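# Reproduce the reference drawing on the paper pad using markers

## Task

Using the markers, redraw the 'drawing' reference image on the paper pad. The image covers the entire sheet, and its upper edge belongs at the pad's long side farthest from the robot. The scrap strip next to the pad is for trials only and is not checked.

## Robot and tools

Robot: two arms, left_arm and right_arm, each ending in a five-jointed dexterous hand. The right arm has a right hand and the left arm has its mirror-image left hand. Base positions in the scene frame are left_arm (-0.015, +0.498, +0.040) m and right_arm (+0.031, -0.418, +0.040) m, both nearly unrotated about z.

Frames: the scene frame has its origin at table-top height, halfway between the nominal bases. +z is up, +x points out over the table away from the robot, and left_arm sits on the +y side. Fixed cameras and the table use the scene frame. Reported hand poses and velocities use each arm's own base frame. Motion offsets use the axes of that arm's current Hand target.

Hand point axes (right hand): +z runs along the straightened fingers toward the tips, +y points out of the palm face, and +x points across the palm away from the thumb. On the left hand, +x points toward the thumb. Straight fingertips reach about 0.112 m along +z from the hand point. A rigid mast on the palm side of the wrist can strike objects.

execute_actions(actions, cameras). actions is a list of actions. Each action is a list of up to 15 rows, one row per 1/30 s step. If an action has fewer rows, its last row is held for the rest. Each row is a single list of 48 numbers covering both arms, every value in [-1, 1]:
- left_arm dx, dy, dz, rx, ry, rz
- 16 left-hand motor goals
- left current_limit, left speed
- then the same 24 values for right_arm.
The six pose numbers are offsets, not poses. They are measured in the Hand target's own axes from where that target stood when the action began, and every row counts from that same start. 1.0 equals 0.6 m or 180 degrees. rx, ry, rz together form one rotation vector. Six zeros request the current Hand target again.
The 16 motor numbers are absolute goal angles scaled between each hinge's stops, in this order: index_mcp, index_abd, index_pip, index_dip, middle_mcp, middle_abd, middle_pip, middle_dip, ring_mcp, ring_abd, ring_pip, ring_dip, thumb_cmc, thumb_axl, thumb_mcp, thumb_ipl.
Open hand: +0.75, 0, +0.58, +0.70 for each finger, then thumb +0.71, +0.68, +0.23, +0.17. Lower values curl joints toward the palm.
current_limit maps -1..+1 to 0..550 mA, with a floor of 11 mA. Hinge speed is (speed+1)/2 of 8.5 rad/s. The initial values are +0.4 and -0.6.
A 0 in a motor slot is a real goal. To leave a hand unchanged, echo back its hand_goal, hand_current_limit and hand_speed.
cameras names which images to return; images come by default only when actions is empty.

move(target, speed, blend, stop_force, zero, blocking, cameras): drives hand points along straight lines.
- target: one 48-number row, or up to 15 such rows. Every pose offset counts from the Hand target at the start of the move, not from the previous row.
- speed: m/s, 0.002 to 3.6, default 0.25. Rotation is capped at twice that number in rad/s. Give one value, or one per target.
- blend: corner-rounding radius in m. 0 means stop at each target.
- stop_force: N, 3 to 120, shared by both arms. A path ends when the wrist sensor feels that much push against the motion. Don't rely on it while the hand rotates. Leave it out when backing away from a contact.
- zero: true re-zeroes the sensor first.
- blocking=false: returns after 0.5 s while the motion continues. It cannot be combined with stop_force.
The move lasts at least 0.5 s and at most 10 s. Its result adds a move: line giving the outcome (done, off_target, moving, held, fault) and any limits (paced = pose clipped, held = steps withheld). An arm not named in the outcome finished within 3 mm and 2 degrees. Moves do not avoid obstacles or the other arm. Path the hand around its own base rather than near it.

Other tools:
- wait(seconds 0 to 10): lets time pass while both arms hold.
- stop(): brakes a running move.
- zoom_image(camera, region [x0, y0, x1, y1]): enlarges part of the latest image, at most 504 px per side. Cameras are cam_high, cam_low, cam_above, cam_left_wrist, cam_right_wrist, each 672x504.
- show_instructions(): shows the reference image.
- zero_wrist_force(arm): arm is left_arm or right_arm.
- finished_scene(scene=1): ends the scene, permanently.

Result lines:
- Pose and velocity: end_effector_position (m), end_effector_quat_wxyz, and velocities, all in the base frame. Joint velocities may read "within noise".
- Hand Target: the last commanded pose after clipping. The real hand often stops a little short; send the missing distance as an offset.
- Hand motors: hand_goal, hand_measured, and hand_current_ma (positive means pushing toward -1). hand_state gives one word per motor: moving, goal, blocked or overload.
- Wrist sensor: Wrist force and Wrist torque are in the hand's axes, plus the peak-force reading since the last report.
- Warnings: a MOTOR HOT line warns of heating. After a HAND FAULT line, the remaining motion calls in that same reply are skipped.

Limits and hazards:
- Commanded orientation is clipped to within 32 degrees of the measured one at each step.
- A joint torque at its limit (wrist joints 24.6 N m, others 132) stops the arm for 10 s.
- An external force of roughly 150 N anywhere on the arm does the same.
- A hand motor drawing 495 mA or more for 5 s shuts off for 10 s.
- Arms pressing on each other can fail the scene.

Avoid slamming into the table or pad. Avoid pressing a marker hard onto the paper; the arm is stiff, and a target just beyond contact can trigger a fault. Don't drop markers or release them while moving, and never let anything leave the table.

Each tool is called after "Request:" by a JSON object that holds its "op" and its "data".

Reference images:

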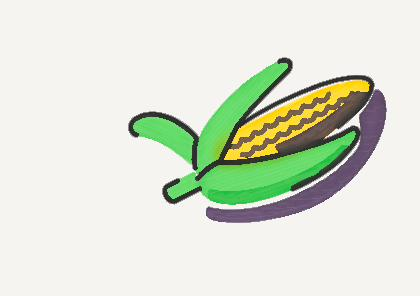

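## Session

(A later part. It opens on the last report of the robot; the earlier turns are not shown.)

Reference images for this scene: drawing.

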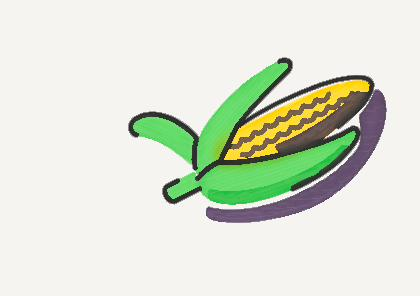

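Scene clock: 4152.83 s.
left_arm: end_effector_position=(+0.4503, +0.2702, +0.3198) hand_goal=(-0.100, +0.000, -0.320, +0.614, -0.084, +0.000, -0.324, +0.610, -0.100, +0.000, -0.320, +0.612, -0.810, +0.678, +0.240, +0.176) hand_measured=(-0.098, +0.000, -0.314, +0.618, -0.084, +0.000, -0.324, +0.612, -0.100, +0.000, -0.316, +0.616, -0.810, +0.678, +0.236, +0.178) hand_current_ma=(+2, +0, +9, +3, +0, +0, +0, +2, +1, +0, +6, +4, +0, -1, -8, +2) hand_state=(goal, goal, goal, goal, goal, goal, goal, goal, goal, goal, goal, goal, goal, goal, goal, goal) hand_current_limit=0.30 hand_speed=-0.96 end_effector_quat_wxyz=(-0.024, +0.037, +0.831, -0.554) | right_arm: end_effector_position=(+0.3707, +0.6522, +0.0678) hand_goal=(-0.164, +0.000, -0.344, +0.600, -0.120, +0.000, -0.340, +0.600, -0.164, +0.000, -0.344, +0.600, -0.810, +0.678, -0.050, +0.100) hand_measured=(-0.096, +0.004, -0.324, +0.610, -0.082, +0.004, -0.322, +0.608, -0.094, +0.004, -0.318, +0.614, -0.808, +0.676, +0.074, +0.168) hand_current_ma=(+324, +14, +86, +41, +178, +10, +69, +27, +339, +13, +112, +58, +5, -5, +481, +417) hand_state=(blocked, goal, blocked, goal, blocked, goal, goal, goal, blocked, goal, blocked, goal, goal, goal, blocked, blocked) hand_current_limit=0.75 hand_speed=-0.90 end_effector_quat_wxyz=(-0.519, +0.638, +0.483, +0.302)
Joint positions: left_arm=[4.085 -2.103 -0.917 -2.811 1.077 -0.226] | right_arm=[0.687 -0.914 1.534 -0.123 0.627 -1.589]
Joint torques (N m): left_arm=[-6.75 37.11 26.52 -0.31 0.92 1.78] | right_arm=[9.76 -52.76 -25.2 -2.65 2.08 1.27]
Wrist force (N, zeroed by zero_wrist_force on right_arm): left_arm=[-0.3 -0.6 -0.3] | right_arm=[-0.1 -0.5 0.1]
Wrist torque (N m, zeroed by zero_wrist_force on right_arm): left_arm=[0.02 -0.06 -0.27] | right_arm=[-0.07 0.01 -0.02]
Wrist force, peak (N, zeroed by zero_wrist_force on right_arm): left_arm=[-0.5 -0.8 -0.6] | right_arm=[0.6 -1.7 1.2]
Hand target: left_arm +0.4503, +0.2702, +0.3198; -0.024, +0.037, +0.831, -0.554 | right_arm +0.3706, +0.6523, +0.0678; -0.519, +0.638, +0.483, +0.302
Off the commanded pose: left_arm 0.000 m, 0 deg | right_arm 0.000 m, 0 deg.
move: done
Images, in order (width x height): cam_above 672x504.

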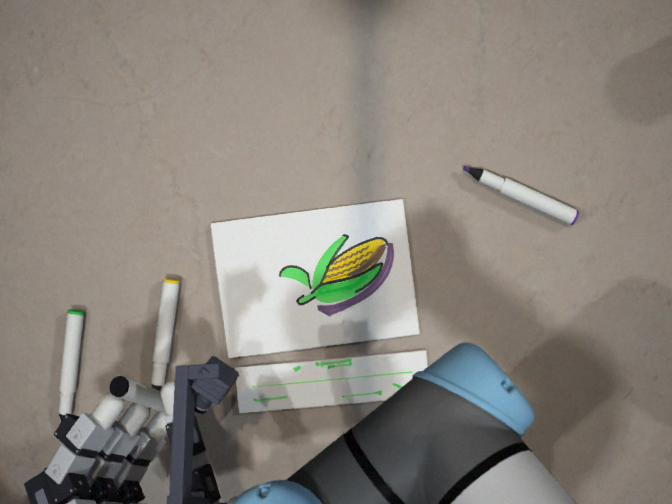

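Request:
{"op": "move", "data": {"target": [[0,0,0,0,0,0,-0.1,0,-0.32,0.614,-0.085,0,-0.325,0.61,-0.1,0,-0.32,0.612,-0.81,0.678,0.24,0.175,0.3,-0.96,-0.06179,0.26517,-0.23503,0,0,0,-0.165,0,-0.345,0.6,-0.12,0,-0.34,0.6,-0.165,0,-0.345,0.6,-0.81,0.678,-0.05,0.1,0.75,-0.9]], "speed": 0.3}}

Scene clock: 4168.17 s.
left_arm: end_effector_position=(+0.4503, +0.2702, +0.3198) hand_goal=(-0.100, +0.000, -0.320, +0.614, -0.084, +0.000, -0.324, +0.610, -0.100, +0.000, -0.320, +0.612, -0.810, +0.678, +0.240, +0.176) hand_measured=(-0.098, +0.000, -0.314, +0.618, -0.084, +0.000, -0.324, +0.612, -0.100, +0.000, -0.316, +0.616, -0.810, +0.678, +0.236, +0.178) hand_current_ma=(+2, +0, +9, +3, +0, +0, +0, +2, +1, +0, +6, +4, +0, -1, -8, +2) hand_state=(goal, goal, goal, goal, goal, goal, goal, goal, goal, goal, goal, goal, goal, goal, goal, goal) hand_current_limit=0.30 hand_speed=-0.96 end_effector_quat_wxyz=(-0.024, +0.037, +0.831, -0.554) | right_arm: end_effector_position=(+0.5216, +0.5072, +0.0156) hand_goal=(-0.164, +0.000, -0.344, +0.600, -0.120, +0.000, -0.340, +0.600, -0.164, +0.000, -0.344, +0.600, -0.810, +0.678, -0.050, +0.100) hand_measured=(-0.096, +0.004, -0.324, +0.610, -0.082, +0.004, -0.322, +0.608, -0.094, +0.004, -0.318, +0.614, -0.808, +0.676, +0.074, +0.168) hand_current_ma=(+324, +14, +86, +41, +178, +10, +69, +27, +339, +13, +112, +58, +5, -5, +481, +417) hand_state=(blocked, goal, blocked, goal, blocked, goal, goal, goal, blocked, goal, blocked, goal, goal, goal, blocked, blocked) hand_current_limit=0.75 hand_speed=-0.90 end_effector_quat_wxyz=(-0.519, +0.638, +0.483, +0.302)
Joint positions: left_arm=[4.085 -2.103 -0.917 -2.811 1.077 -0.226] | right_arm=[0.314 -0.699 1.389 0.296 0.342 -2.134]
Joint torques (N m): left_arm=[-7.87 37.45 26.41 -0.32 0.9 1.65] | right_arm=[-11.24 -42.58 -23.03 4.24 -3.8 -1.53]
Wrist force (N, zeroed by zero_wrist_force on right_arm): left_arm=[-0.5 -0.6 -0.6] | right_arm=[-0.1 -0.1 -0.1]
Wrist torque (N m, zeroed by zero_wrist_force on right_arm): left_arm=[0.04 -0.04 -0.29] | right_arm=[-0.01 0.02 0.07]
Wrist force, peak (N, zeroed by zero_wrist_force on right_arm): left_arm=[-0.6 -0.9 -0.7] | right_arm=[0.3 -1.7 1.1]
Hand target: left_arm +0.4503, +0.2702, +0.3198; -0.024, +0.037, +0.831, -0.554 | right_arm +0.5216, +0.5072, +0.0156; -0.519, +0.638, +0.483, +0.302
Off the commanded pose: left_arm 0.000 m, 0 deg | right_arm 0.000 m, 0 deg.
move: done

Request:
{"op": "move", "data": {"target": [[0,0,0,0,0,0,-0.1,0,-0.32,0.614,-0.085,0,-0.325,0.61,-0.1,0,-0.32,0.612,-0.81,0.678,0.24,0.175,0.3,-0.96,-0.004431,0.001846,0.0014,0,0,0,-0.165,0,-0.345,0.6,-0.12,0,-0.34,0.6,-0.165,0,-0.345,0.6,-0.81,0.678,-0.05,0.1,0.75,-0.9],[0,0,0,0,0,0,-0.1,0,-0.32,0.614,-0.085,0,-0.325,0.61,-0.1,0,-0.32,0.612,-0.81,0.678,0.24,0.175,0.3,-0.96,-0.003264,0.00768,-0.0026,0,0,0,-0.165,0,-0.345,0.6,-0.12,0,-0.34,0.6,-0.165,0,-0.345,0.6,-0.81,0.678,-0.05,0.1,0.75,-0.9],[0,0,0,0,0,0,-0.1,0,-0.32,0.614,-0.085,0,-0.325,0.61,-0.1,0,-0.32,0.612,-0.81,0.678,0.24,0.175,0.3,-0.96,-0.001683,0.018757,-0.0122,0,0,0,-0.165,0,-0.345,0.6,-0.12,0,-0.34,0.6,-0.165,0,-0.345,0.6,-0.81,0.678,-0.05,0.1,0.75,-0.9],[0,0,0,0,0,0,-0.1,0,-0.32,0.614,-0.085,0,-0.325,0.61,-0.1,0,-0.32,0.612,-0.81,0.678,0.24,0.175,0.3,-0.96,-0.000311,0.028116,-0.0202,0,0,0,-0.165,0,-0.345,0.6,-0.12,0,-0.34,0.6,-0.165,0,-0.345,0.6,-0.81,0.678,-0.05,0.1,0.75,-0.9],[0,0,0,0,0,0,-0.1,0,-0.32,0.614,-0.085,0,-0.325,0.61,-0.1,0,-0.32,0.612,-0.81,0.678,0.24,0.175,0.3,-0.96,0.000524,0.036796,-0.029,0,0,0,-0.165,0,-0.345,0.6,-0.12,0,-0.34,0.6,-0.165,0,-0.345,0.6,-0.81,0.678,-0.05,0.1,0.75,-0.9],[0,0,0,0,0,0,-0.1,0,-0.32,0.614,-0.085,0,-0.325,0.61,-0.1,0,-0.32,0.612,-0.81,0.678,0.24,0.175,0.3,-0.96,0.001796,0.043488,-0.0338,0,0,0,-0.165,0,-0.345,0.6,-0.12,0,-0.34,0.6,-0.165,0,-0.345,0.6,-0.81,0.678,-0.05,0.1,0.75,-0.9],[0,0,0,0,0,0,-0.1,0,-0.32,0.614,-0.085,0,-0.325,0.61,-0.1,0,-0.32,0.612,-0.81,0.678,0.24,0.175,0.3,-0.96,0.006227,0.041642,-0.0352,0,0,0,-0.165,0,-0.345,0.6,-0.12,0,-0.34,0.6,-0.165,0,-0.345,0.6,-0.81,0.678,-0.05,0.1,0.75,-0.9]], "speed": [0.04,0.05,0.05,0.05,0.05,0.05,0.1], "blend": [0,0.002,0.002,0.002,0.002,0,0]}}

Request:
{"op": "move", "data": {"target": [[0,0,0,0,0,0,-0.1,0,-0.32,0.614,-0.085,0,-0.325,0.61,-0.1,0,-0.32,0.612,-0.81,0.678,0.24,0.175,0.3,-0.96,0.01182,-0.00492,-0.00373,0,0,0,-0.165,0,-0.345,0.6,-0.12,0,-0.34,0.6,-0.165,0,-0.345,0.6,-0.81,0.678,-0.05,0.1,0.75,-0.9],[0,0,0,0,0,0,-0.1,0,-0.32,0.614,-0.085,0,-0.325,0.61,-0.1,0,-0.32,0.612,-0.81,0.678,0.24,0.175,0.3,-0.96,0.0621,-0.3028,0.2746,0,0,0,-0.165,0,-0.345,0.6,-0.12,0,-0.34,0.6,-0.165,0,-0.345,0.6,-0.81,0.678,-0.05,0.1,0.75,-0.9]], "speed": [0.1,0.3], "blend": [0.004,0], "cameras": ["cam_above"]}}

Request:
{"op": "zoom_image", "data": {"camera": "cam_above", "region": [270, 225, 400, 322]}}

Scene clock: 4188.90 s.
left_arm: end_effector_position=(+0.4503, +0.2702, +0.3198) hand_goal=(-0.100, +0.000, -0.320, +0.614, -0.084, +0.000, -0.324, +0.610, -0.100, +0.000, -0.320, +0.612, -0.810, +0.678, +0.240, +0.176) hand_measured=(-0.098, +0.000, -0.314, +0.618, -0.084, +0.000, -0.324, +0.612, -0.100, +0.000, -0.316, +0.616, -0.810, +0.678, +0.236, +0.178) hand_current_ma=(+2, +0, +9, +3, +0, +0, +0, +2, +1, +0, +6, +4, +0, -1, -8, +2) hand_state=(goal, goal, goal, goal, goal, goal, goal, goal, goal, goal, goal, goal, goal, goal, goal, goal) hand_current_limit=0.30 hand_speed=-0.96 end_effector_quat_wxyz=(-0.024, +0.037, +0.831, -0.554) | right_arm: end_effector_position=(+0.5486, +0.4883, +0.0155) hand_goal=(-0.164, +0.000, -0.344, +0.600, -0.120, +0.000, -0.340, +0.600, -0.164, +0.000, -0.344, +0.600, -0.810, +0.678, -0.050, +0.100) hand_measured=(-0.096, +0.004, -0.324, +0.610, -0.082, +0.004, -0.324, +0.606, -0.094, +0.004, -0.318, +0.614, -0.808, +0.676, +0.074, +0.168) hand_current_ma=(+324, +14, +83, +40, +178, +10, +68, +27, +339, +13, +112, +58, +5, -5, +481, +417) hand_state=(blocked, goal, blocked, goal, blocked, goal, goal, goal, blocked, goal, blocked, goal, goal, goal, blocked, blocked) hand_current_limit=0.75 hand_speed=-0.90 end_effector_quat_wxyz=(-0.519, +0.638, +0.483, +0.302)
Joint positions: left_arm=[4.085 -2.103 -0.917 -2.811 1.077 -0.226] | right_arm=[0.267 -0.646 1.311 0.439 0.318 -2.259]
Joint torques (N m): left_arm=[-7.65 38.24 25.58 -0.4 0.95 1.78] | right_arm=[-11.03 -57.87 -22.87 4.51 -3.92 -1.71]
Wrist force (N, zeroed by zero_wrist_force on right_arm): left_arm=[-0.4 -0.7 -0.4] | right_arm=[-0.1 -0.2 0.0]
Wrist torque (N m, zeroed by zero_wrist_force on right_arm): left_arm=[0.02 -0.05 -0.29] | right_arm=[-0.03 0.01 0.08]
Wrist force, peak (N, zeroed by zero_wrist_force on right_arm): left_arm=[-0.6 -0.9 -0.7] | right_arm=[1.3 -1.0 -0.1]
Hand target: left_arm +0.4503, +0.2702, +0.3198; -0.024, +0.037, +0.831, -0.554 | right_arm +0.5486, +0.4883, +0.0156; -0.519, +0.638, +0.483, +0.302
Off the commanded pose: left_arm 0.000 m, 0 deg | right_arm 0.000 m, 0 deg.
move: done

Scene clock: 4190.43 s.
left_arm: end_effector_position=(+0.4503, +0.2702, +0.3198) hand_goal=(-0.100, +0.000, -0.320, +0.614, -0.084, +0.000, -0.324, +0.610, -0.100, +0.000, -0.320, +0.612, -0.810, +0.678, +0.240, +0.176) hand_measured=(-0.098, +0.000, -0.314, +0.618, -0.084, +0.000, -0.324, +0.612, -0.100, +0.000, -0.316, +0.616, -0.810, +0.678, +0.236, +0.178) hand_current_ma=(+2, +0, +9, +3, +0, +0, +0, +2, +1, +0, +6, +4, +0, -1, -8, +2) hand_state=(goal, goal, goal, goal, goal, goal, goal, goal, goal, goal, goal, goal, goal, goal, goal, goal) hand_current_limit=0.30 hand_speed=-0.96 end_effector_quat_wxyz=(-0.024, +0.037, +0.831, -0.554) | right_arm: end_effector_position=(+0.3740, +0.6559, +0.0697) hand_goal=(-0.164, +0.000, -0.344, +0.600, -0.120, +0.000, -0.340, +0.600, -0.164, +0.000, -0.344, +0.600, -0.810, +0.678, -0.050, +0.100) hand_measured=(-0.096, +0.004, -0.324, +0.610, -0.082, +0.004, -0.324, +0.606, -0.094, +0.004, -0.318, +0.614, -0.808, +0.676, +0.074, +0.168) hand_current_ma=(+324, +14, +83, +40, +178, +10, +68, +27, +339, +13, +112, +58, +5, -5, +481, +417) hand_state=(blocked, goal, blocked, goal, blocked, goal, goal, goal, blocked, goal, blocked, goal, goal, goal, blocked, blocked) hand_current_limit=0.75 hand_speed=-0.90 end_effector_quat_wxyz=(-0.519, +0.638, +0.483, +0.302)
Joint positions: left_arm=[4.085 -2.103 -0.917 -2.811 1.077 -0.226] | right_arm=[0.688 -0.907 1.515 -0.112 0.628 -1.588]
Joint torques (N m): left_arm=[-8.01 37.18 25.47 -0.54 1.02 1.68] | right_arm=[9.32 -52.77 -11.81 -2.16 1.72 1.23]
Wrist force (N, zeroed by zero_wrist_force on right_arm): left_arm=[-0.3 -0.7 -0.4] | right_arm=[0.1 -0.2 0.2]
Wrist torque (N m, zeroed by zero_wrist_force on right_arm): left_arm=[0.01 -0.07 -0.27] | right_arm=[-0.04 -0.01 0.00]
Wrist force, peak (N, zeroed by zero_wrist_force on right_arm): left_arm=[-0.6 -0.7 -0.7] | right_arm=[0.2 -1.7 1.0]
Hand target: left_arm +0.4503, +0.2702, +0.3198; -0.024, +0.037, +0.831, -0.554 | right_arm +0.3740, +0.6560, +0.0697; -0.519, +0.638, +0.483, +0.302
Off the commanded pose: left_arm 0.000 m, 0 deg | right_arm 0.000 m, 0 deg.
move: done
Images, in order (width x height): cam_above 672x504.

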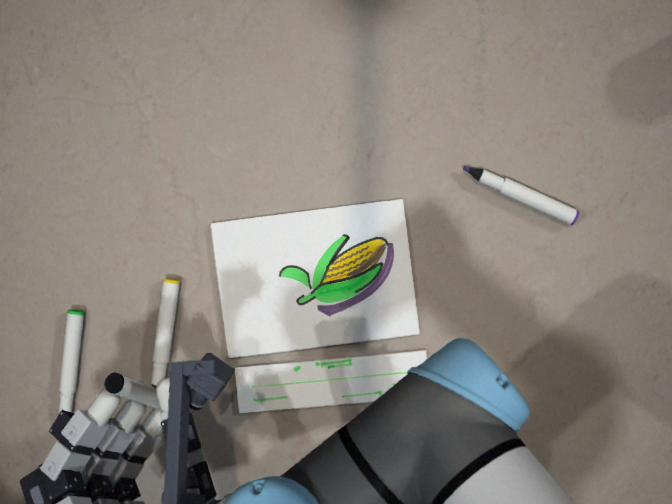

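Scaled by 3.877.

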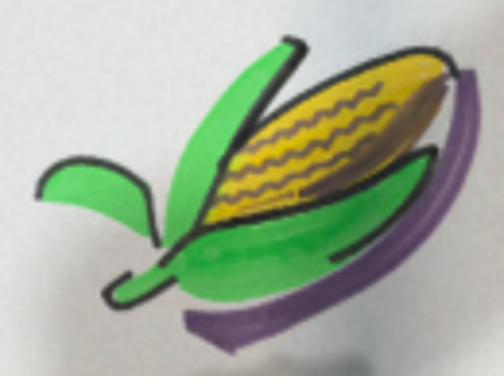

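Request:
{"op": "move", "data": {"target": [[0,0,0,0,0,0,-0.1,0,-0.32,0.614,-0.085,0,-0.325,0.61,-0.1,0,-0.32,0.612,-0.81,0.678,0.24,0.175,0.3,-0.96,0.22087,0.08268,-0.48322,-0.2106,0.2954,0.2223,-0.165,0,-0.345,0.6,-0.12,0,-0.34,0.6,-0.165,0,-0.345,0.6,-0.81,0.678,-0.05,0.1,0.75,-0.9]], "speed": 0.3}}

Scene clock: 4231.37 s.
left_arm: end_effector_position=(+0.4503, +0.2702, +0.3198) hand_goal=(-0.100, +0.000, -0.320, +0.614, -0.084, +0.000, -0.324, +0.610, -0.100, +0.000, -0.320, +0.612, -0.810, +0.678, +0.240, +0.176) hand_measured=(-0.098, +0.000, -0.314, +0.618, -0.084, +0.000, -0.324, +0.612, -0.100, +0.000, -0.316, +0.616, -0.810, +0.678, +0.236, +0.178) hand_current_ma=(+2, +0, +9, +3, +0, +0, +0, +2, +1, +0, +6, +4, +0, -1, -8, +2) hand_state=(goal, goal, goal, goal, goal, goal, goal, goal, goal, goal, goal, goal, goal, goal, goal, goal) hand_current_limit=0.30 hand_speed=-0.96 end_effector_quat_wxyz=(-0.024, +0.037, +0.831, -0.554) | right_arm: end_effector_position=(+0.4999, +0.4199, +0.2498) hand_goal=(-0.164, +0.000, -0.344, +0.600, -0.120, +0.000, -0.340, +0.600, -0.164, +0.000, -0.344, +0.600, -0.810, +0.678, -0.050, +0.100) hand_measured=(-0.096, +0.004, -0.324, +0.610, -0.084, +0.004, -0.324, +0.606, -0.098, +0.004, -0.318, +0.614, -0.808, +0.676, +0.076, +0.168) hand_current_ma=(+324, +14, +83, +40, +166, +10, +68, +27, +317, +13, +112, +58, +7, -5, +481, +417) hand_state=(blocked, goal, blocked, goal, blocked, goal, goal, goal, blocked, goal, blocked, goal, goal, goal, blocked, blocked) hand_current_limit=0.75 hand_speed=-0.90 end_effector_quat_wxyz=(-0.517, +0.686, -0.143, +0.492)
Joint positions: left_arm=[4.085 -2.103 -0.917 -2.811 1.077 -0.226] | right_arm=[0.492 -1.465 1.873 -0.426 1.459 -0.552]
Joint torques (N m): left_arm=[-7.63 37.18 25.8 -0.34 0.89 1.91] | right_arm=[-11.97 -34.07 -30.01 0.71 2.22 1.68]
Wrist force (N, zeroed by zero_wrist_force on right_arm): left_arm=[-0.5 -0.7 -0.4] | right_arm=[-0.6 -1.0 -0.1]
Wrist torque (N m, zeroed by zero_wrist_force on right_arm): left_arm=[0.02 -0.05 -0.29] | right_arm=[-0.19 0.10 -0.14]
Wrist force, peak (N, zeroed by zero_wrist_force on right_arm): left_arm=[-0.4 -0.9 -0.7] | right_arm=[-0.4 -1.2 -0.4]
Hand target: left_arm +0.4503, +0.2702, +0.3198; -0.024, +0.037, +0.831, -0.554 | right_arm +0.4999, +0.4198, +0.2498; -0.517, +0.686, -0.144, +0.492
Off the commanded pose: left_arm 0.000 m, 0 deg | right_arm 0.000 m, 0 deg.
move: done

Request:
{"op": "move", "data": {"target": [[0,0,0,0,0,0,-0.1,0,-0.32,0.614,-0.085,0,-0.325,0.61,-0.1,0,-0.32,0.612,-0.81,0.678,0.24,0.175,0.3,-0.96,0.1578,0.38625,-0.27843,-0.2069,0.2736,0.2197,-0.165,0,-0.345,0.6,-0.12,0,-0.34,0.6,-0.165,0,-0.345,0.6,-0.81,0.678,-0.05,0.1,0.75,-0.9]], "speed": 0.3, "cameras": ["cam_above", "cam_right_wrist", "cam_high"]}}

Scene clock: 4236.93 s.
left_arm: end_effector_position=(+0.4503, +0.2702, +0.3198) hand_goal=(-0.100, +0.000, -0.320, +0.614, -0.084, +0.000, -0.324, +0.610, -0.100, +0.000, -0.320, +0.612, -0.810, +0.678, +0.240, +0.176) hand_measured=(-0.098, +0.000, -0.314, +0.618, -0.084, +0.000, -0.324, +0.612, -0.100, +0.000, -0.316, +0.616, -0.810, +0.678, +0.236, +0.178) hand_current_ma=(+2, +0, +9, +3, +0, +0, +0, +2, +1, +0, +6, +4, +0, -1, -8, +2) hand_state=(goal, goal, goal, goal, goal, goal, goal, goal, goal, goal, goal, goal, goal, goal, goal, goal) hand_current_limit=0.30 hand_speed=-0.96 end_effector_quat_wxyz=(-0.024, +0.037, +0.831, -0.554) | right_arm: end_effector_position=(+0.4796, +0.1598, +0.0997) hand_goal=(-0.164, +0.000, -0.344, +0.600, -0.120, +0.000, -0.340, +0.600, -0.164, +0.000, -0.344, +0.600, -0.810, +0.678, -0.050, +0.100) hand_measured=(-0.096, +0.004, -0.324, +0.610, -0.084, +0.004, -0.324, +0.606, -0.098, +0.004, -0.318, +0.614, -0.808, +0.676, +0.076, +0.168) hand_current_ma=(+324, +14, +83, +40, +166, +10, +68, +27, +317, +13, +112, +58, +7, -5, +481, +417) hand_state=(blocked, goal, blocked, goal, blocked, goal, goal, goal, blocked, goal, blocked, goal, goal, goal, blocked, blocked) hand_current_limit=0.75 hand_speed=-0.90 end_effector_quat_wxyz=(+0.307, -0.464, +0.692, -0.460)
Joint positions: left_arm=[4.085 -2.103 -0.917 -2.811 1.077 -0.226] | right_arm=[0.226 -1.406 2.02 -0.137 2.133 0.268]
Joint torques (N m): left_arm=[-8.51 38.31 26.14 -0.27 1.01 1.76] | right_arm=[-11.7 -18.02 -25.82 2.69 2.95 1.51]
Wrist force (N, zeroed by zero_wrist_force on right_arm): left_arm=[-0.3 -0.4 -0.5] | right_arm=[-0.1 -0.7 -0.2]
Wrist torque (N m, zeroed by zero_wrist_force on right_arm): left_arm=[0.07 -0.07 -0.29] | right_arm=[0.09 -0.19 -0.32]
Wrist force, peak (N, zeroed by zero_wrist_force on right_arm): left_arm=[-0.7 -0.7 -0.8] | right_arm=[-1.0 -1.4 -0.1]
Hand target: left_arm +0.4503, +0.2702, +0.3198; -0.024, +0.037, +0.831, -0.554 | right_arm +0.4796, +0.1598, +0.0997; +0.307, -0.463, +0.692, -0.460
Off the commanded pose: left_arm 0.000 m, 0 deg | right_arm 0.000 m, 0 deg.
move: done
camera_calibration:
cam_right_wrist: T_world_to_cam=[[0.114078, 0.835369, -0.537721, -0.0954112], [-0.287601, 0.545848, 0.786979, -0.0784252], [0.950932, 0.0648714, 0.302522, -0.366373], [0, 0, 0, 1]] pos_world=[0.336725, 0.146279, 0.12125]
Images, in order (width x height): cam_high 672x504, cam_above 672x504, cam_right_wrist 672x504.

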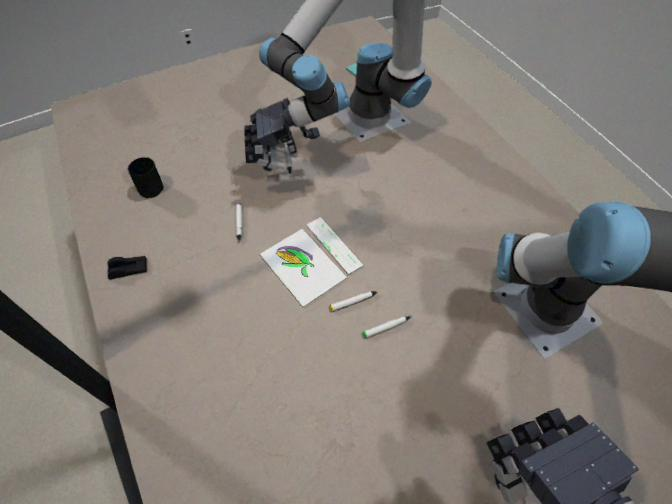

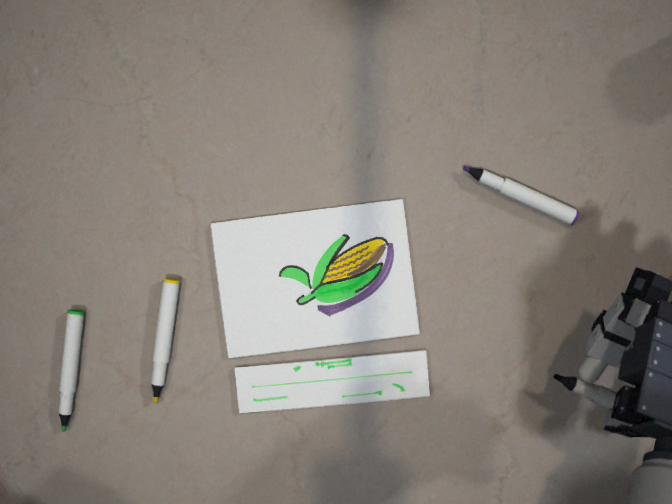

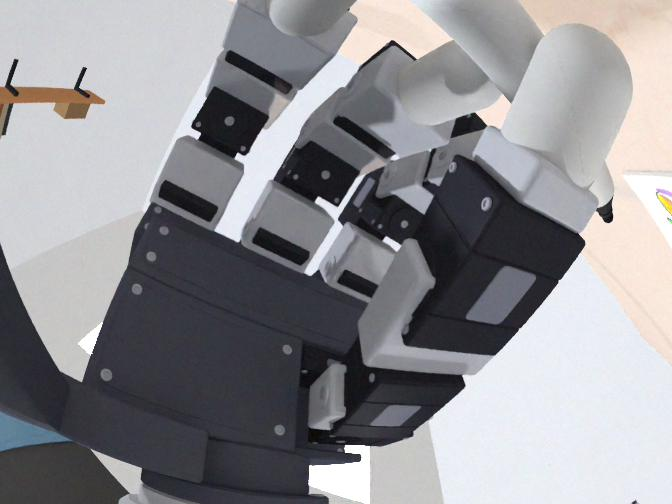

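Request:
{"op": "move", "data": {"target": [[0,0,0,0,0,0,-0.1,0,-0.32,0.614,-0.085,0,-0.325,0.61,-0.1,0,-0.32,0.612,-0.81,0.678,0.24,0.175,0.3,-0.96,0,0.15954,0.06647,0,0,0,-0.165,0,-0.345,0.6,-0.12,0,-0.34,0.6,-0.165,0,-0.345,0.6,-0.81,0.678,-0.05,0.1,0.75,-0.9]], "speed": 0.12}}

Request:
{"op": "move", "data": {"target": [[0,0,0,0,0,0,-0.1,0,-0.32,0.614,-0.085,0,-0.325,0.61,-0.1,0,-0.32,0.612,-0.81,0.678,0.24,0.175,0.3,-0.96,0,0.01846,0.00769,0,0,0,-0.165,0,-0.345,0.6,-0.12,0,-0.34,0.6,-0.165,0,-0.345,0.6,-0.81,0.678,-0.05,0.1,0.75,-0.9]], "speed": 0.012, "stop_force": 3}}

Scene clock: 4244.00 s.
left_arm: end_effector_position=(+0.4503, +0.2702, +0.3198) hand_goal=(-0.100, +0.000, -0.320, +0.614, -0.084, +0.000, -0.324, +0.610, -0.100, +0.000, -0.320, +0.612, -0.810, +0.678, +0.240, +0.176) hand_measured=(-0.098, +0.000, -0.314, +0.618, -0.084, +0.000, -0.324, +0.612, -0.100, +0.000, -0.316, +0.616, -0.810, +0.678, +0.236, +0.178) hand_current_ma=(+2, +0, +9, +3, +0, +0, +0, +2, +1, +0, +6, +4, +0, -1, -8, +2) hand_state=(goal, goal, goal, goal, goal, goal, goal, goal, goal, goal, goal, goal, goal, goal, goal, goal) hand_current_limit=0.30 hand_speed=-0.96 end_effector_quat_wxyz=(-0.024, +0.037, +0.831, -0.554) | right_arm: end_effector_position=(+0.4792, +0.1599, -0.0040) hand_goal=(-0.164, +0.000, -0.344, +0.600, -0.120, +0.000, -0.340, +0.600, -0.164, +0.000, -0.344, +0.600, -0.810, +0.678, -0.050, +0.100) hand_measured=(-0.096, +0.004, -0.324, +0.610, -0.084, +0.004, -0.324, +0.606, -0.098, +0.004, -0.318, +0.614, -0.808, +0.676, +0.076, +0.168) hand_current_ma=(+324, +14, +83, +40, +166, +10, +68, +27, +317, +13, +112, +58, +7, -5, +481, +417) hand_state=(blocked, goal, blocked, goal, blocked, goal, goal, goal, blocked, goal, blocked, goal, goal, goal, blocked, blocked) hand_current_limit=0.75 hand_speed=-0.90 end_effector_quat_wxyz=(+0.307, -0.463, +0.692, -0.460)
Joint positions: left_arm=[4.085 -2.103 -0.917 -2.811 1.077 -0.226] | right_arm=[0.226 -1.215 2.121 -0.429 2.134 0.269]
Joint torques (N m): left_arm=[-7.43 37.27 26.05 -0.34 0.92 1.68] | right_arm=[10.38 -21.32 -7.25 -2.34 3.04 -1.09]
Wrist force (N, zeroed by zero_wrist_force on right_arm): left_arm=[-0.4 -0.6 -0.5] | right_arm=[-0.1 -0.4 0.0]
Wrist torque (N m, zeroed by zero_wrist_force on right_arm): left_arm=[0.04 -0.06 -0.28] | right_arm=[0.11 -0.22 -0.27]
Wrist force, peak (N, zeroed by zero_wrist_force on right_arm): left_arm=[-0.7 -0.8 -0.8] | right_arm=[-0.1 -1.4 -0.5]
Hand target: left_arm +0.4503, +0.2702, +0.3198; -0.024, +0.037, +0.831, -0.554 | right_arm +0.4792, +0.1599, -0.0040; +0.307, -0.463, +0.692, -0.460
Off the commanded pose: left_arm 0.000 m, 0 deg | right_arm 0.000 m, 0 deg.
move: done

Scene clock: 4245.93 s.
left_arm: end_effector_position=(+0.4503, +0.2702, +0.3198) hand_goal=(-0.100, +0.000, -0.320, +0.614, -0.084, +0.000, -0.324, +0.610, -0.100, +0.000, -0.320, +0.612, -0.810, +0.678, +0.240, +0.176) hand_measured=(-0.098, +0.000, -0.314, +0.618, -0.084, +0.000, -0.324, +0.612, -0.100, +0.000, -0.316, +0.616, -0.810, +0.678, +0.236, +0.178) hand_current_ma=(+2, +0, +9, +3, +0, +0, +0, +2, +1, +0, +6, +4, +0, -1, -8, +2) hand_state=(goal, goal, goal, goal, goal, goal, goal, goal, goal, goal, goal, goal, goal, goal, goal, goal) hand_current_limit=0.30 hand_speed=-0.96 end_effector_quat_wxyz=(-0.024, +0.037, +0.831, -0.554) | right_arm: end_effector_position=(+0.4791, +0.1599, -0.0138) hand_goal=(-0.164, +0.000, -0.344, +0.600, -0.120, +0.000, -0.340, +0.600, -0.164, +0.000, -0.344, +0.600, -0.810, +0.678, -0.050, +0.100) hand_measured=(-0.100, +0.004, -0.324, +0.610, -0.086, +0.004, -0.330, +0.604, -0.100, +0.004, -0.324, +0.608, -0.808, +0.676, +0.080, +0.168) hand_current_ma=(+308, +14, +78, +36, +157, +10, +42, +13, +307, +13, +80, +29, +8, -5, +481, +417) hand_state=(blocked, goal, goal, goal, blocked, goal, goal, goal, blocked, goal, goal, goal, goal, goal, blocked, blocked) hand_current_limit=0.75 hand_speed=-0.90 end_effector_quat_wxyz=(+0.307, -0.463, +0.692, -0.460)
Joint positions: left_arm=[4.085 -2.103 -0.917 -2.811 1.077 -0.226] | right_arm=[0.226 -1.193 2.127 -0.456 2.134 0.269]
Joint torques (N m): left_arm=[-7.76 37.13 24.71 -0.31 0.93 1.77] | right_arm=[9.1 -36.44 -19.85 2.39 2.1 0.84]
Wrist force (N, zeroed by zero_wrist_force on right_arm): left_arm=[-0.5 -0.5 -0.5] | right_arm=[0.0 -0.3 -0.2]
Wrist torque (N m, zeroed by zero_wrist_force on right_arm): left_arm=[0.04 -0.04 -0.30] | right_arm=[0.15 -0.22 -0.27]
Wrist force, peak (N, zeroed by zero_wrist_force on right_arm): left_arm=[-0.4 -0.9 -0.7] | right_arm=[-0.8 -4.7 -0.9]
Hand target: left_arm +0.4503, +0.2702, +0.3198; -0.024, +0.037, +0.831, -0.554 | right_arm +0.4791, +0.1599, -0.0138; +0.307, -0.463, +0.692, -0.460 (not the last commanded pose)
Off the commanded pose: left_arm 0.000 m, 0 deg | right_arm 0.002 m, 0 deg.
move: contact (right_arm)

Request:
{"op": "move", "data": {"target": [[0,0,0,0,0,0,-0.1,0,-0.32,0.614,-0.085,0,-0.325,0.61,-0.1,0,-0.32,0.612,-0.81,0.678,0.24,0.175,0.3,-0.96,0,-0.0006,-0.0003,0,0,0,-0.092,0,-0.318,0.614,-0.078,0,-0.322,0.608,-0.09,0,-0.318,0.612,-0.81,0.678,0.085,0.17,0.3,-0.97]], "speed": 0.01}}

Request:
{"op": "move", "data": {"target": [[0,0,0,0,0,0,-0.1,0,-0.32,0.614,-0.085,0,-0.325,0.61,-0.1,0,-0.32,0.612,-0.81,0.678,0.24,0.175,0.3,-0.96,0,0,0,0,0,0,-0.092,0,-0.318,0.614,-0.078,0,-0.322,0.608,-0.09,0,-0.318,0.612,-0.81,0.678,0.24,0.17,0.3,-0.96]], "speed": 0.01, "cameras": ["cam_above", "cam_right_wrist"]}}

Scene clock: 4252.00 s.
left_arm: end_effector_position=(+0.4503, +0.2702, +0.3198) hand_goal=(-0.100, +0.000, -0.320, +0.614, -0.084, +0.000, -0.324, +0.610, -0.100, +0.000, -0.320, +0.612, -0.810, +0.678, +0.240, +0.176) hand_measured=(-0.098, +0.000, -0.314, +0.618, -0.084, +0.000, -0.324, +0.612, -0.100, +0.000, -0.316, +0.616, -0.810, +0.678, +0.236, +0.178) hand_current_ma=(+2, +0, +9, +3, +0, +0, +0, +2, +1, +0, +6, +4, +0, -1, -8, +2) hand_state=(goal, goal, goal, goal, goal, goal, goal, goal, goal, goal, goal, goal, goal, goal, goal, goal) hand_current_limit=0.30 hand_speed=-0.96 end_effector_quat_wxyz=(-0.024, +0.037, +0.831, -0.554) | right_arm: end_effector_position=(+0.4791, +0.1599, -0.0134) hand_goal=(-0.092, +0.000, -0.318, +0.614, -0.078, +0.000, -0.322, +0.608, -0.090, +0.000, -0.318, +0.612, -0.810, +0.678, +0.086, +0.170) hand_measured=(-0.096, +0.004, -0.314, +0.616, -0.080, +0.002, -0.320, +0.608, -0.096, +0.004, -0.312, +0.614, -0.808, +0.676, +0.086, +0.166) hand_current_ma=(+3, +14, +13, +7, -10, +9, +8, -1, +4, +13, +19, +8, +8, -5, +75, +25) hand_state=(moving, goal, goal, goal, goal, goal, goal, goal, moving, goal, goal, goal, goal, goal, moving, moving) hand_current_limit=0.30 hand_speed=-0.97 end_effector_quat_wxyz=(+0.307, -0.463, +0.692, -0.460)
Joint positions: left_arm=[4.085 -2.103 -0.917 -2.811 1.077 -0.226] | right_arm=[0.226 -1.194 2.127 -0.455 2.134 0.269]
Joint torques (N m): left_arm=[-8.6 37.49 25.02 -0.56 0.91 1.68] | right_arm=[8.99 -37.5 -19.15 2.59 0.33 1.52]
Wrist force (N, zeroed by zero_wrist_force on right_arm): left_arm=[-0.3 -0.6 -0.7] | right_arm=[-0.5 -1.4 -1.3]
Wrist torque (N m, zeroed by zero_wrist_force on right_arm): left_arm=[0.05 -0.07 -0.28] | right_arm=[0.06 -0.14 -0.31]
Wrist force, peak (N, zeroed by zero_wrist_force on right_arm): left_arm=[-0.5 -0.8 -0.9] | right_arm=[-0.2 -2.4 -0.6]
Hand target: left_arm +0.4503, +0.2702, +0.3198; -0.024, +0.037, +0.831, -0.554 | right_arm +0.4791, +0.1600, -0.0134; +0.307, -0.463, +0.692, -0.460
Off the commanded pose: left_arm 0.000 m, 0 deg | right_arm 0.000 m, 0 deg.
move: done

Scene clock: 4253.73 s.
left_arm: end_effector_position=(+0.4503, +0.2702, +0.3198) hand_goal=(-0.100, +0.000, -0.320, +0.614, -0.084, +0.000, -0.324, +0.610, -0.100, +0.000, -0.320, +0.612, -0.810, +0.678, +0.240, +0.176) hand_measured=(-0.098, +0.000, -0.314, +0.618, -0.084, +0.000, -0.324, +0.612, -0.100, +0.000, -0.316, +0.616, -0.810, +0.678, +0.236, +0.178) hand_current_ma=(+2, +0, +9, +3, +0, +0, +0, +2, +1, +0, +6, +4, +0, -1, -8, +2) hand_state=(goal, goal, goal, goal, goal, goal, goal, goal, goal, goal, goal, goal, goal, goal, goal, goal) hand_current_limit=0.30 hand_speed=-0.96 end_effector_quat_wxyz=(-0.024, +0.037, +0.831, -0.554) | right_arm: end_effector_position=(+0.4791, +0.1600, -0.0134) hand_goal=(-0.092, +0.000, -0.318, +0.614, -0.078, +0.000, -0.322, +0.608, -0.090, +0.000, -0.318, +0.612, -0.810, +0.678, +0.240, +0.170) hand_measured=(-0.094, +0.004, -0.314, +0.616, -0.080, +0.002, -0.320, +0.608, -0.092, +0.004, -0.312, +0.614, -0.808, +0.676, +0.234, +0.168) hand_current_ma=(-5, +12, +12, +7, -9, +9, +8, -1, -7, +10, +19, +8, +8, -5, -31, -6) hand_state=(goal, goal, goal, goal, goal, goal, goal, goal, goal, goal, goal, goal, goal, goal, goal, goal) hand_current_limit=0.30 hand_speed=-0.96 end_effector_quat_wxyz=(+0.307, -0.463, +0.692, -0.460)
Joint positions: left_arm=[4.085 -2.103 -0.917 -2.811 1.077 -0.226] | right_arm=[0.226 -1.194 2.127 -0.455 2.134 0.269]
Joint torques (N m): left_arm=[-8.26 38.09 25.08 -0.48 0.86 1.74] | right_arm=[9.37 -37.93 -20.24 2.67 2.92 1.4]
Wrist force (N, zeroed by zero_wrist_force on right_arm): left_arm=[-0.4 -0.4 -0.5] | right_arm=[-0.2 -0.4 -0.2]
Wrist torque (N m, zeroed by zero_wrist_force on right_arm): left_arm=[0.05 -0.06 -0.29] | right_arm=[0.13 -0.20 -0.28]
Wrist force, peak (N, zeroed by zero_wrist_force on right_arm): left_arm=[-0.4 -0.9 -0.7] | right_arm=[-0.3 -1.3 -0.8]
Hand target: left_arm +0.4503, +0.2702, +0.3198; -0.024, +0.037, +0.831, -0.554 | right_arm +0.4791, +0.1600, -0.0134; +0.307, -0.463, +0.692, -0.460
Off the commanded pose: left_arm 0.000 m, 0 deg | right_arm 0.000 m, 0 deg.
move: done
camera_calibration:
cam_right_wrist: T_world_to_cam=[[0.114095, 0.835395, -0.537678, -0.15621], [-0.287478, 0.54582, 0.787043, 0.0102667], [0.950967, 0.0647732, 0.302433, -0.331715], [0, 0, 0, 1]] pos_world=[0.336225, 0.146379, 0.00825071]
Images, in order (width x height): cam_above 672x504, cam_right_wrist 672x504.

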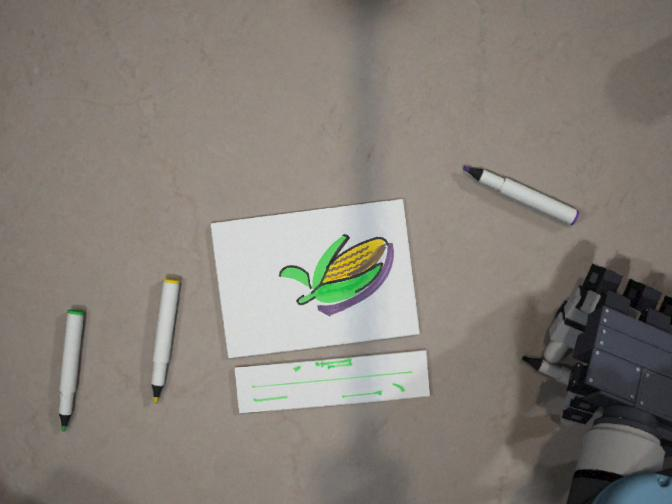

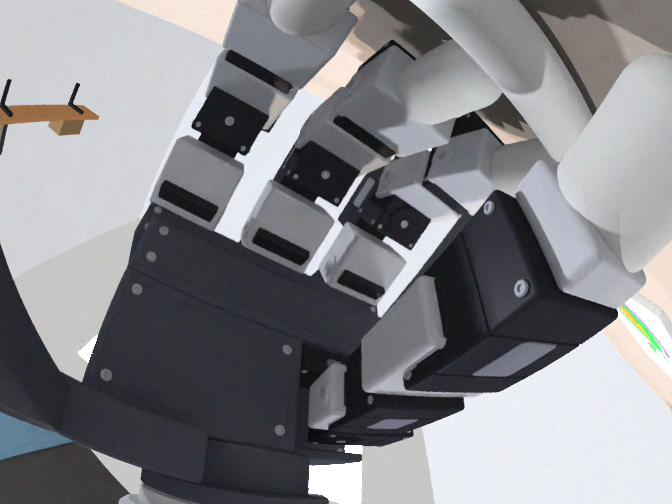

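Request:
{"op": "move", "data": {"target": [[0,0,0,0,0,0,-0.1,0,-0.32,0.614,-0.085,0,-0.325,0.61,-0.1,0,-0.32,0.612,-0.81,0.678,0.24,0.175,0.3,-0.96,0,-0.0462,-0.0192,0,0,0,-0.092,0,-0.318,0.614,-0.078,0,-0.322,0.608,-0.09,0,-0.318,0.612,-0.81,0.678,0.24,0.17,0.3,-0.96],[0,0,0,0,0,0,-0.1,0,-0.32,0.614,-0.085,0,-0.325,0.61,-0.1,0,-0.32,0.612,-0.81,0.678,0.24,0.175,0.3,-0.96,0,-0.1385,-0.0577,0,0,0,-0.092,0,-0.318,0.614,-0.078,0,-0.322,0.608,-0.09,0,-0.318,0.612,-0.81,0.678,0.24,0.17,0.3,-0.96]], "speed": [0.05,0.15], "blend": [0.005,0], "cameras": ["cam_above", "cam_right_wrist"]}}

Scene clock: 4259.73 s.
left_arm: end_effector_position=(+0.4503, +0.2702, +0.3198) hand_goal=(-0.100, +0.000, -0.320, +0.614, -0.084, +0.000, -0.324, +0.610, -0.100, +0.000, -0.320, +0.612, -0.810, +0.678, +0.240, +0.176) hand_measured=(-0.098, +0.000, -0.314, +0.618, -0.084, +0.000, -0.324, +0.612, -0.100, +0.000, -0.316, +0.616, -0.810, +0.678, +0.236, +0.178) hand_current_ma=(+2, +0, +9, +3, +0, +0, +0, +2, +1, +0, +6, +4, +0, -1, -8, +2) hand_state=(goal, goal, goal, goal, goal, goal, goal, goal, goal, goal, goal, goal, goal, goal, goal, goal) hand_current_limit=0.30 hand_speed=-0.96 end_effector_quat_wxyz=(-0.024, +0.037, +0.831, -0.554) | right_arm: end_effector_position=(+0.4795, +0.1598, +0.0766) hand_goal=(-0.092, +0.000, -0.318, +0.614, -0.078, +0.000, -0.322, +0.608, -0.090, +0.000, -0.318, +0.612, -0.810, +0.678, +0.240, +0.170) hand_measured=(-0.094, +0.004, -0.314, +0.616, -0.080, +0.002, -0.320, +0.608, -0.092, +0.004, -0.312, +0.614, -0.808, +0.676, +0.234, +0.168) hand_current_ma=(-5, +12, +12, +7, -9, +9, +8, -1, -7, +10, +19, +8, +8, -5, -30, -6) hand_state=(goal, goal, goal, goal, goal, goal, goal, goal, goal, goal, goal, goal, goal, goal, goal, goal) hand_current_limit=0.30 hand_speed=-0.96 end_effector_quat_wxyz=(+0.307, -0.463, +0.692, -0.460)
Joint positions: left_arm=[4.085 -2.103 -0.917 -2.811 1.077 -0.226] | right_arm=[0.226 -1.37 2.048 -0.201 2.133 0.269]
Joint torques (N m): left_arm=[-7.7 38.43 25.33 -0.24 0.85 1.7] | right_arm=[-10.55 -34.68 -24.48 2.65 -2.03 1.6]
Wrist force (N, zeroed by zero_wrist_force on right_arm): left_arm=[-0.5 -0.6 -0.6] | right_arm=[-0.1 -0.7 -0.3]
Wrist torque (N m, zeroed by zero_wrist_force on right_arm): left_arm=[0.05 -0.05 -0.29] | right_arm=[0.11 -0.19 -0.30]
Wrist force, peak (N, zeroed by zero_wrist_force on right_arm): left_arm=[-0.4 -0.8 -0.7] | right_arm=[-0.1 -1.5 -0.8]
Hand target: left_arm +0.4503, +0.2702, +0.3198; -0.024, +0.037, +0.831, -0.554 | right_arm +0.4795, +0.1598, +0.0767; +0.307, -0.463, +0.692, -0.460
Off the commanded pose: left_arm 0.000 m, 0 deg | right_arm 0.000 m, 0 deg.
move: done
camera_calibration:
cam_right_wrist: T_world_to_cam=[[0.114095, 0.835395, -0.537678, -0.107835], [-0.287478, 0.54582, 0.787043, -0.0603189], [0.950967, 0.0647732, 0.302433, -0.359278], [0, 0, 0, 1]] pos_world=[0.336625, 0.146279, 0.0981507]
Images, in order (width x height): cam_above 672x504, cam_right_wrist 672x504.

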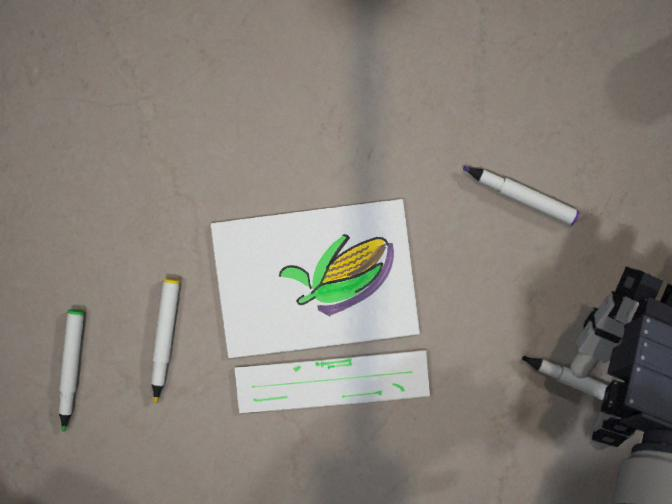

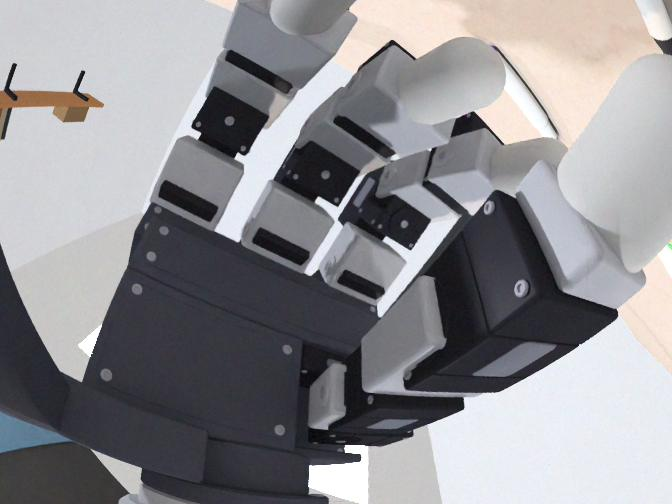

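Request:
{"op": "zoom_image", "data": {"camera": "cam_above", "region": [200, 190, 430, 362]}}

Request:
{"op": "zoom_image", "data": {"camera": "cam_above", "region": [500, 230, 671, 500]}}

Scaled by 2.191.

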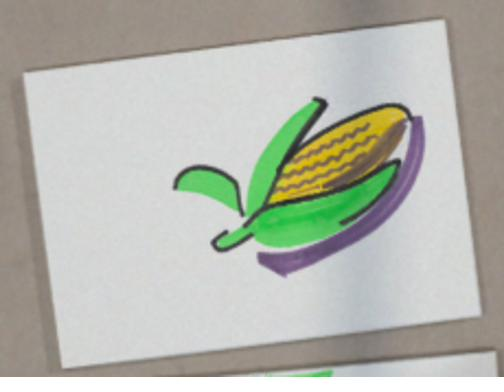

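Scaled by 1.867.

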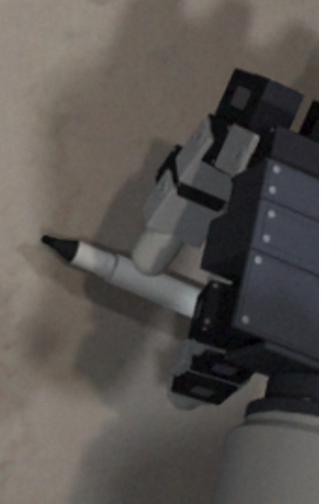

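Request:
{"op": "finished_scene", "data": {}}

The scene is finished.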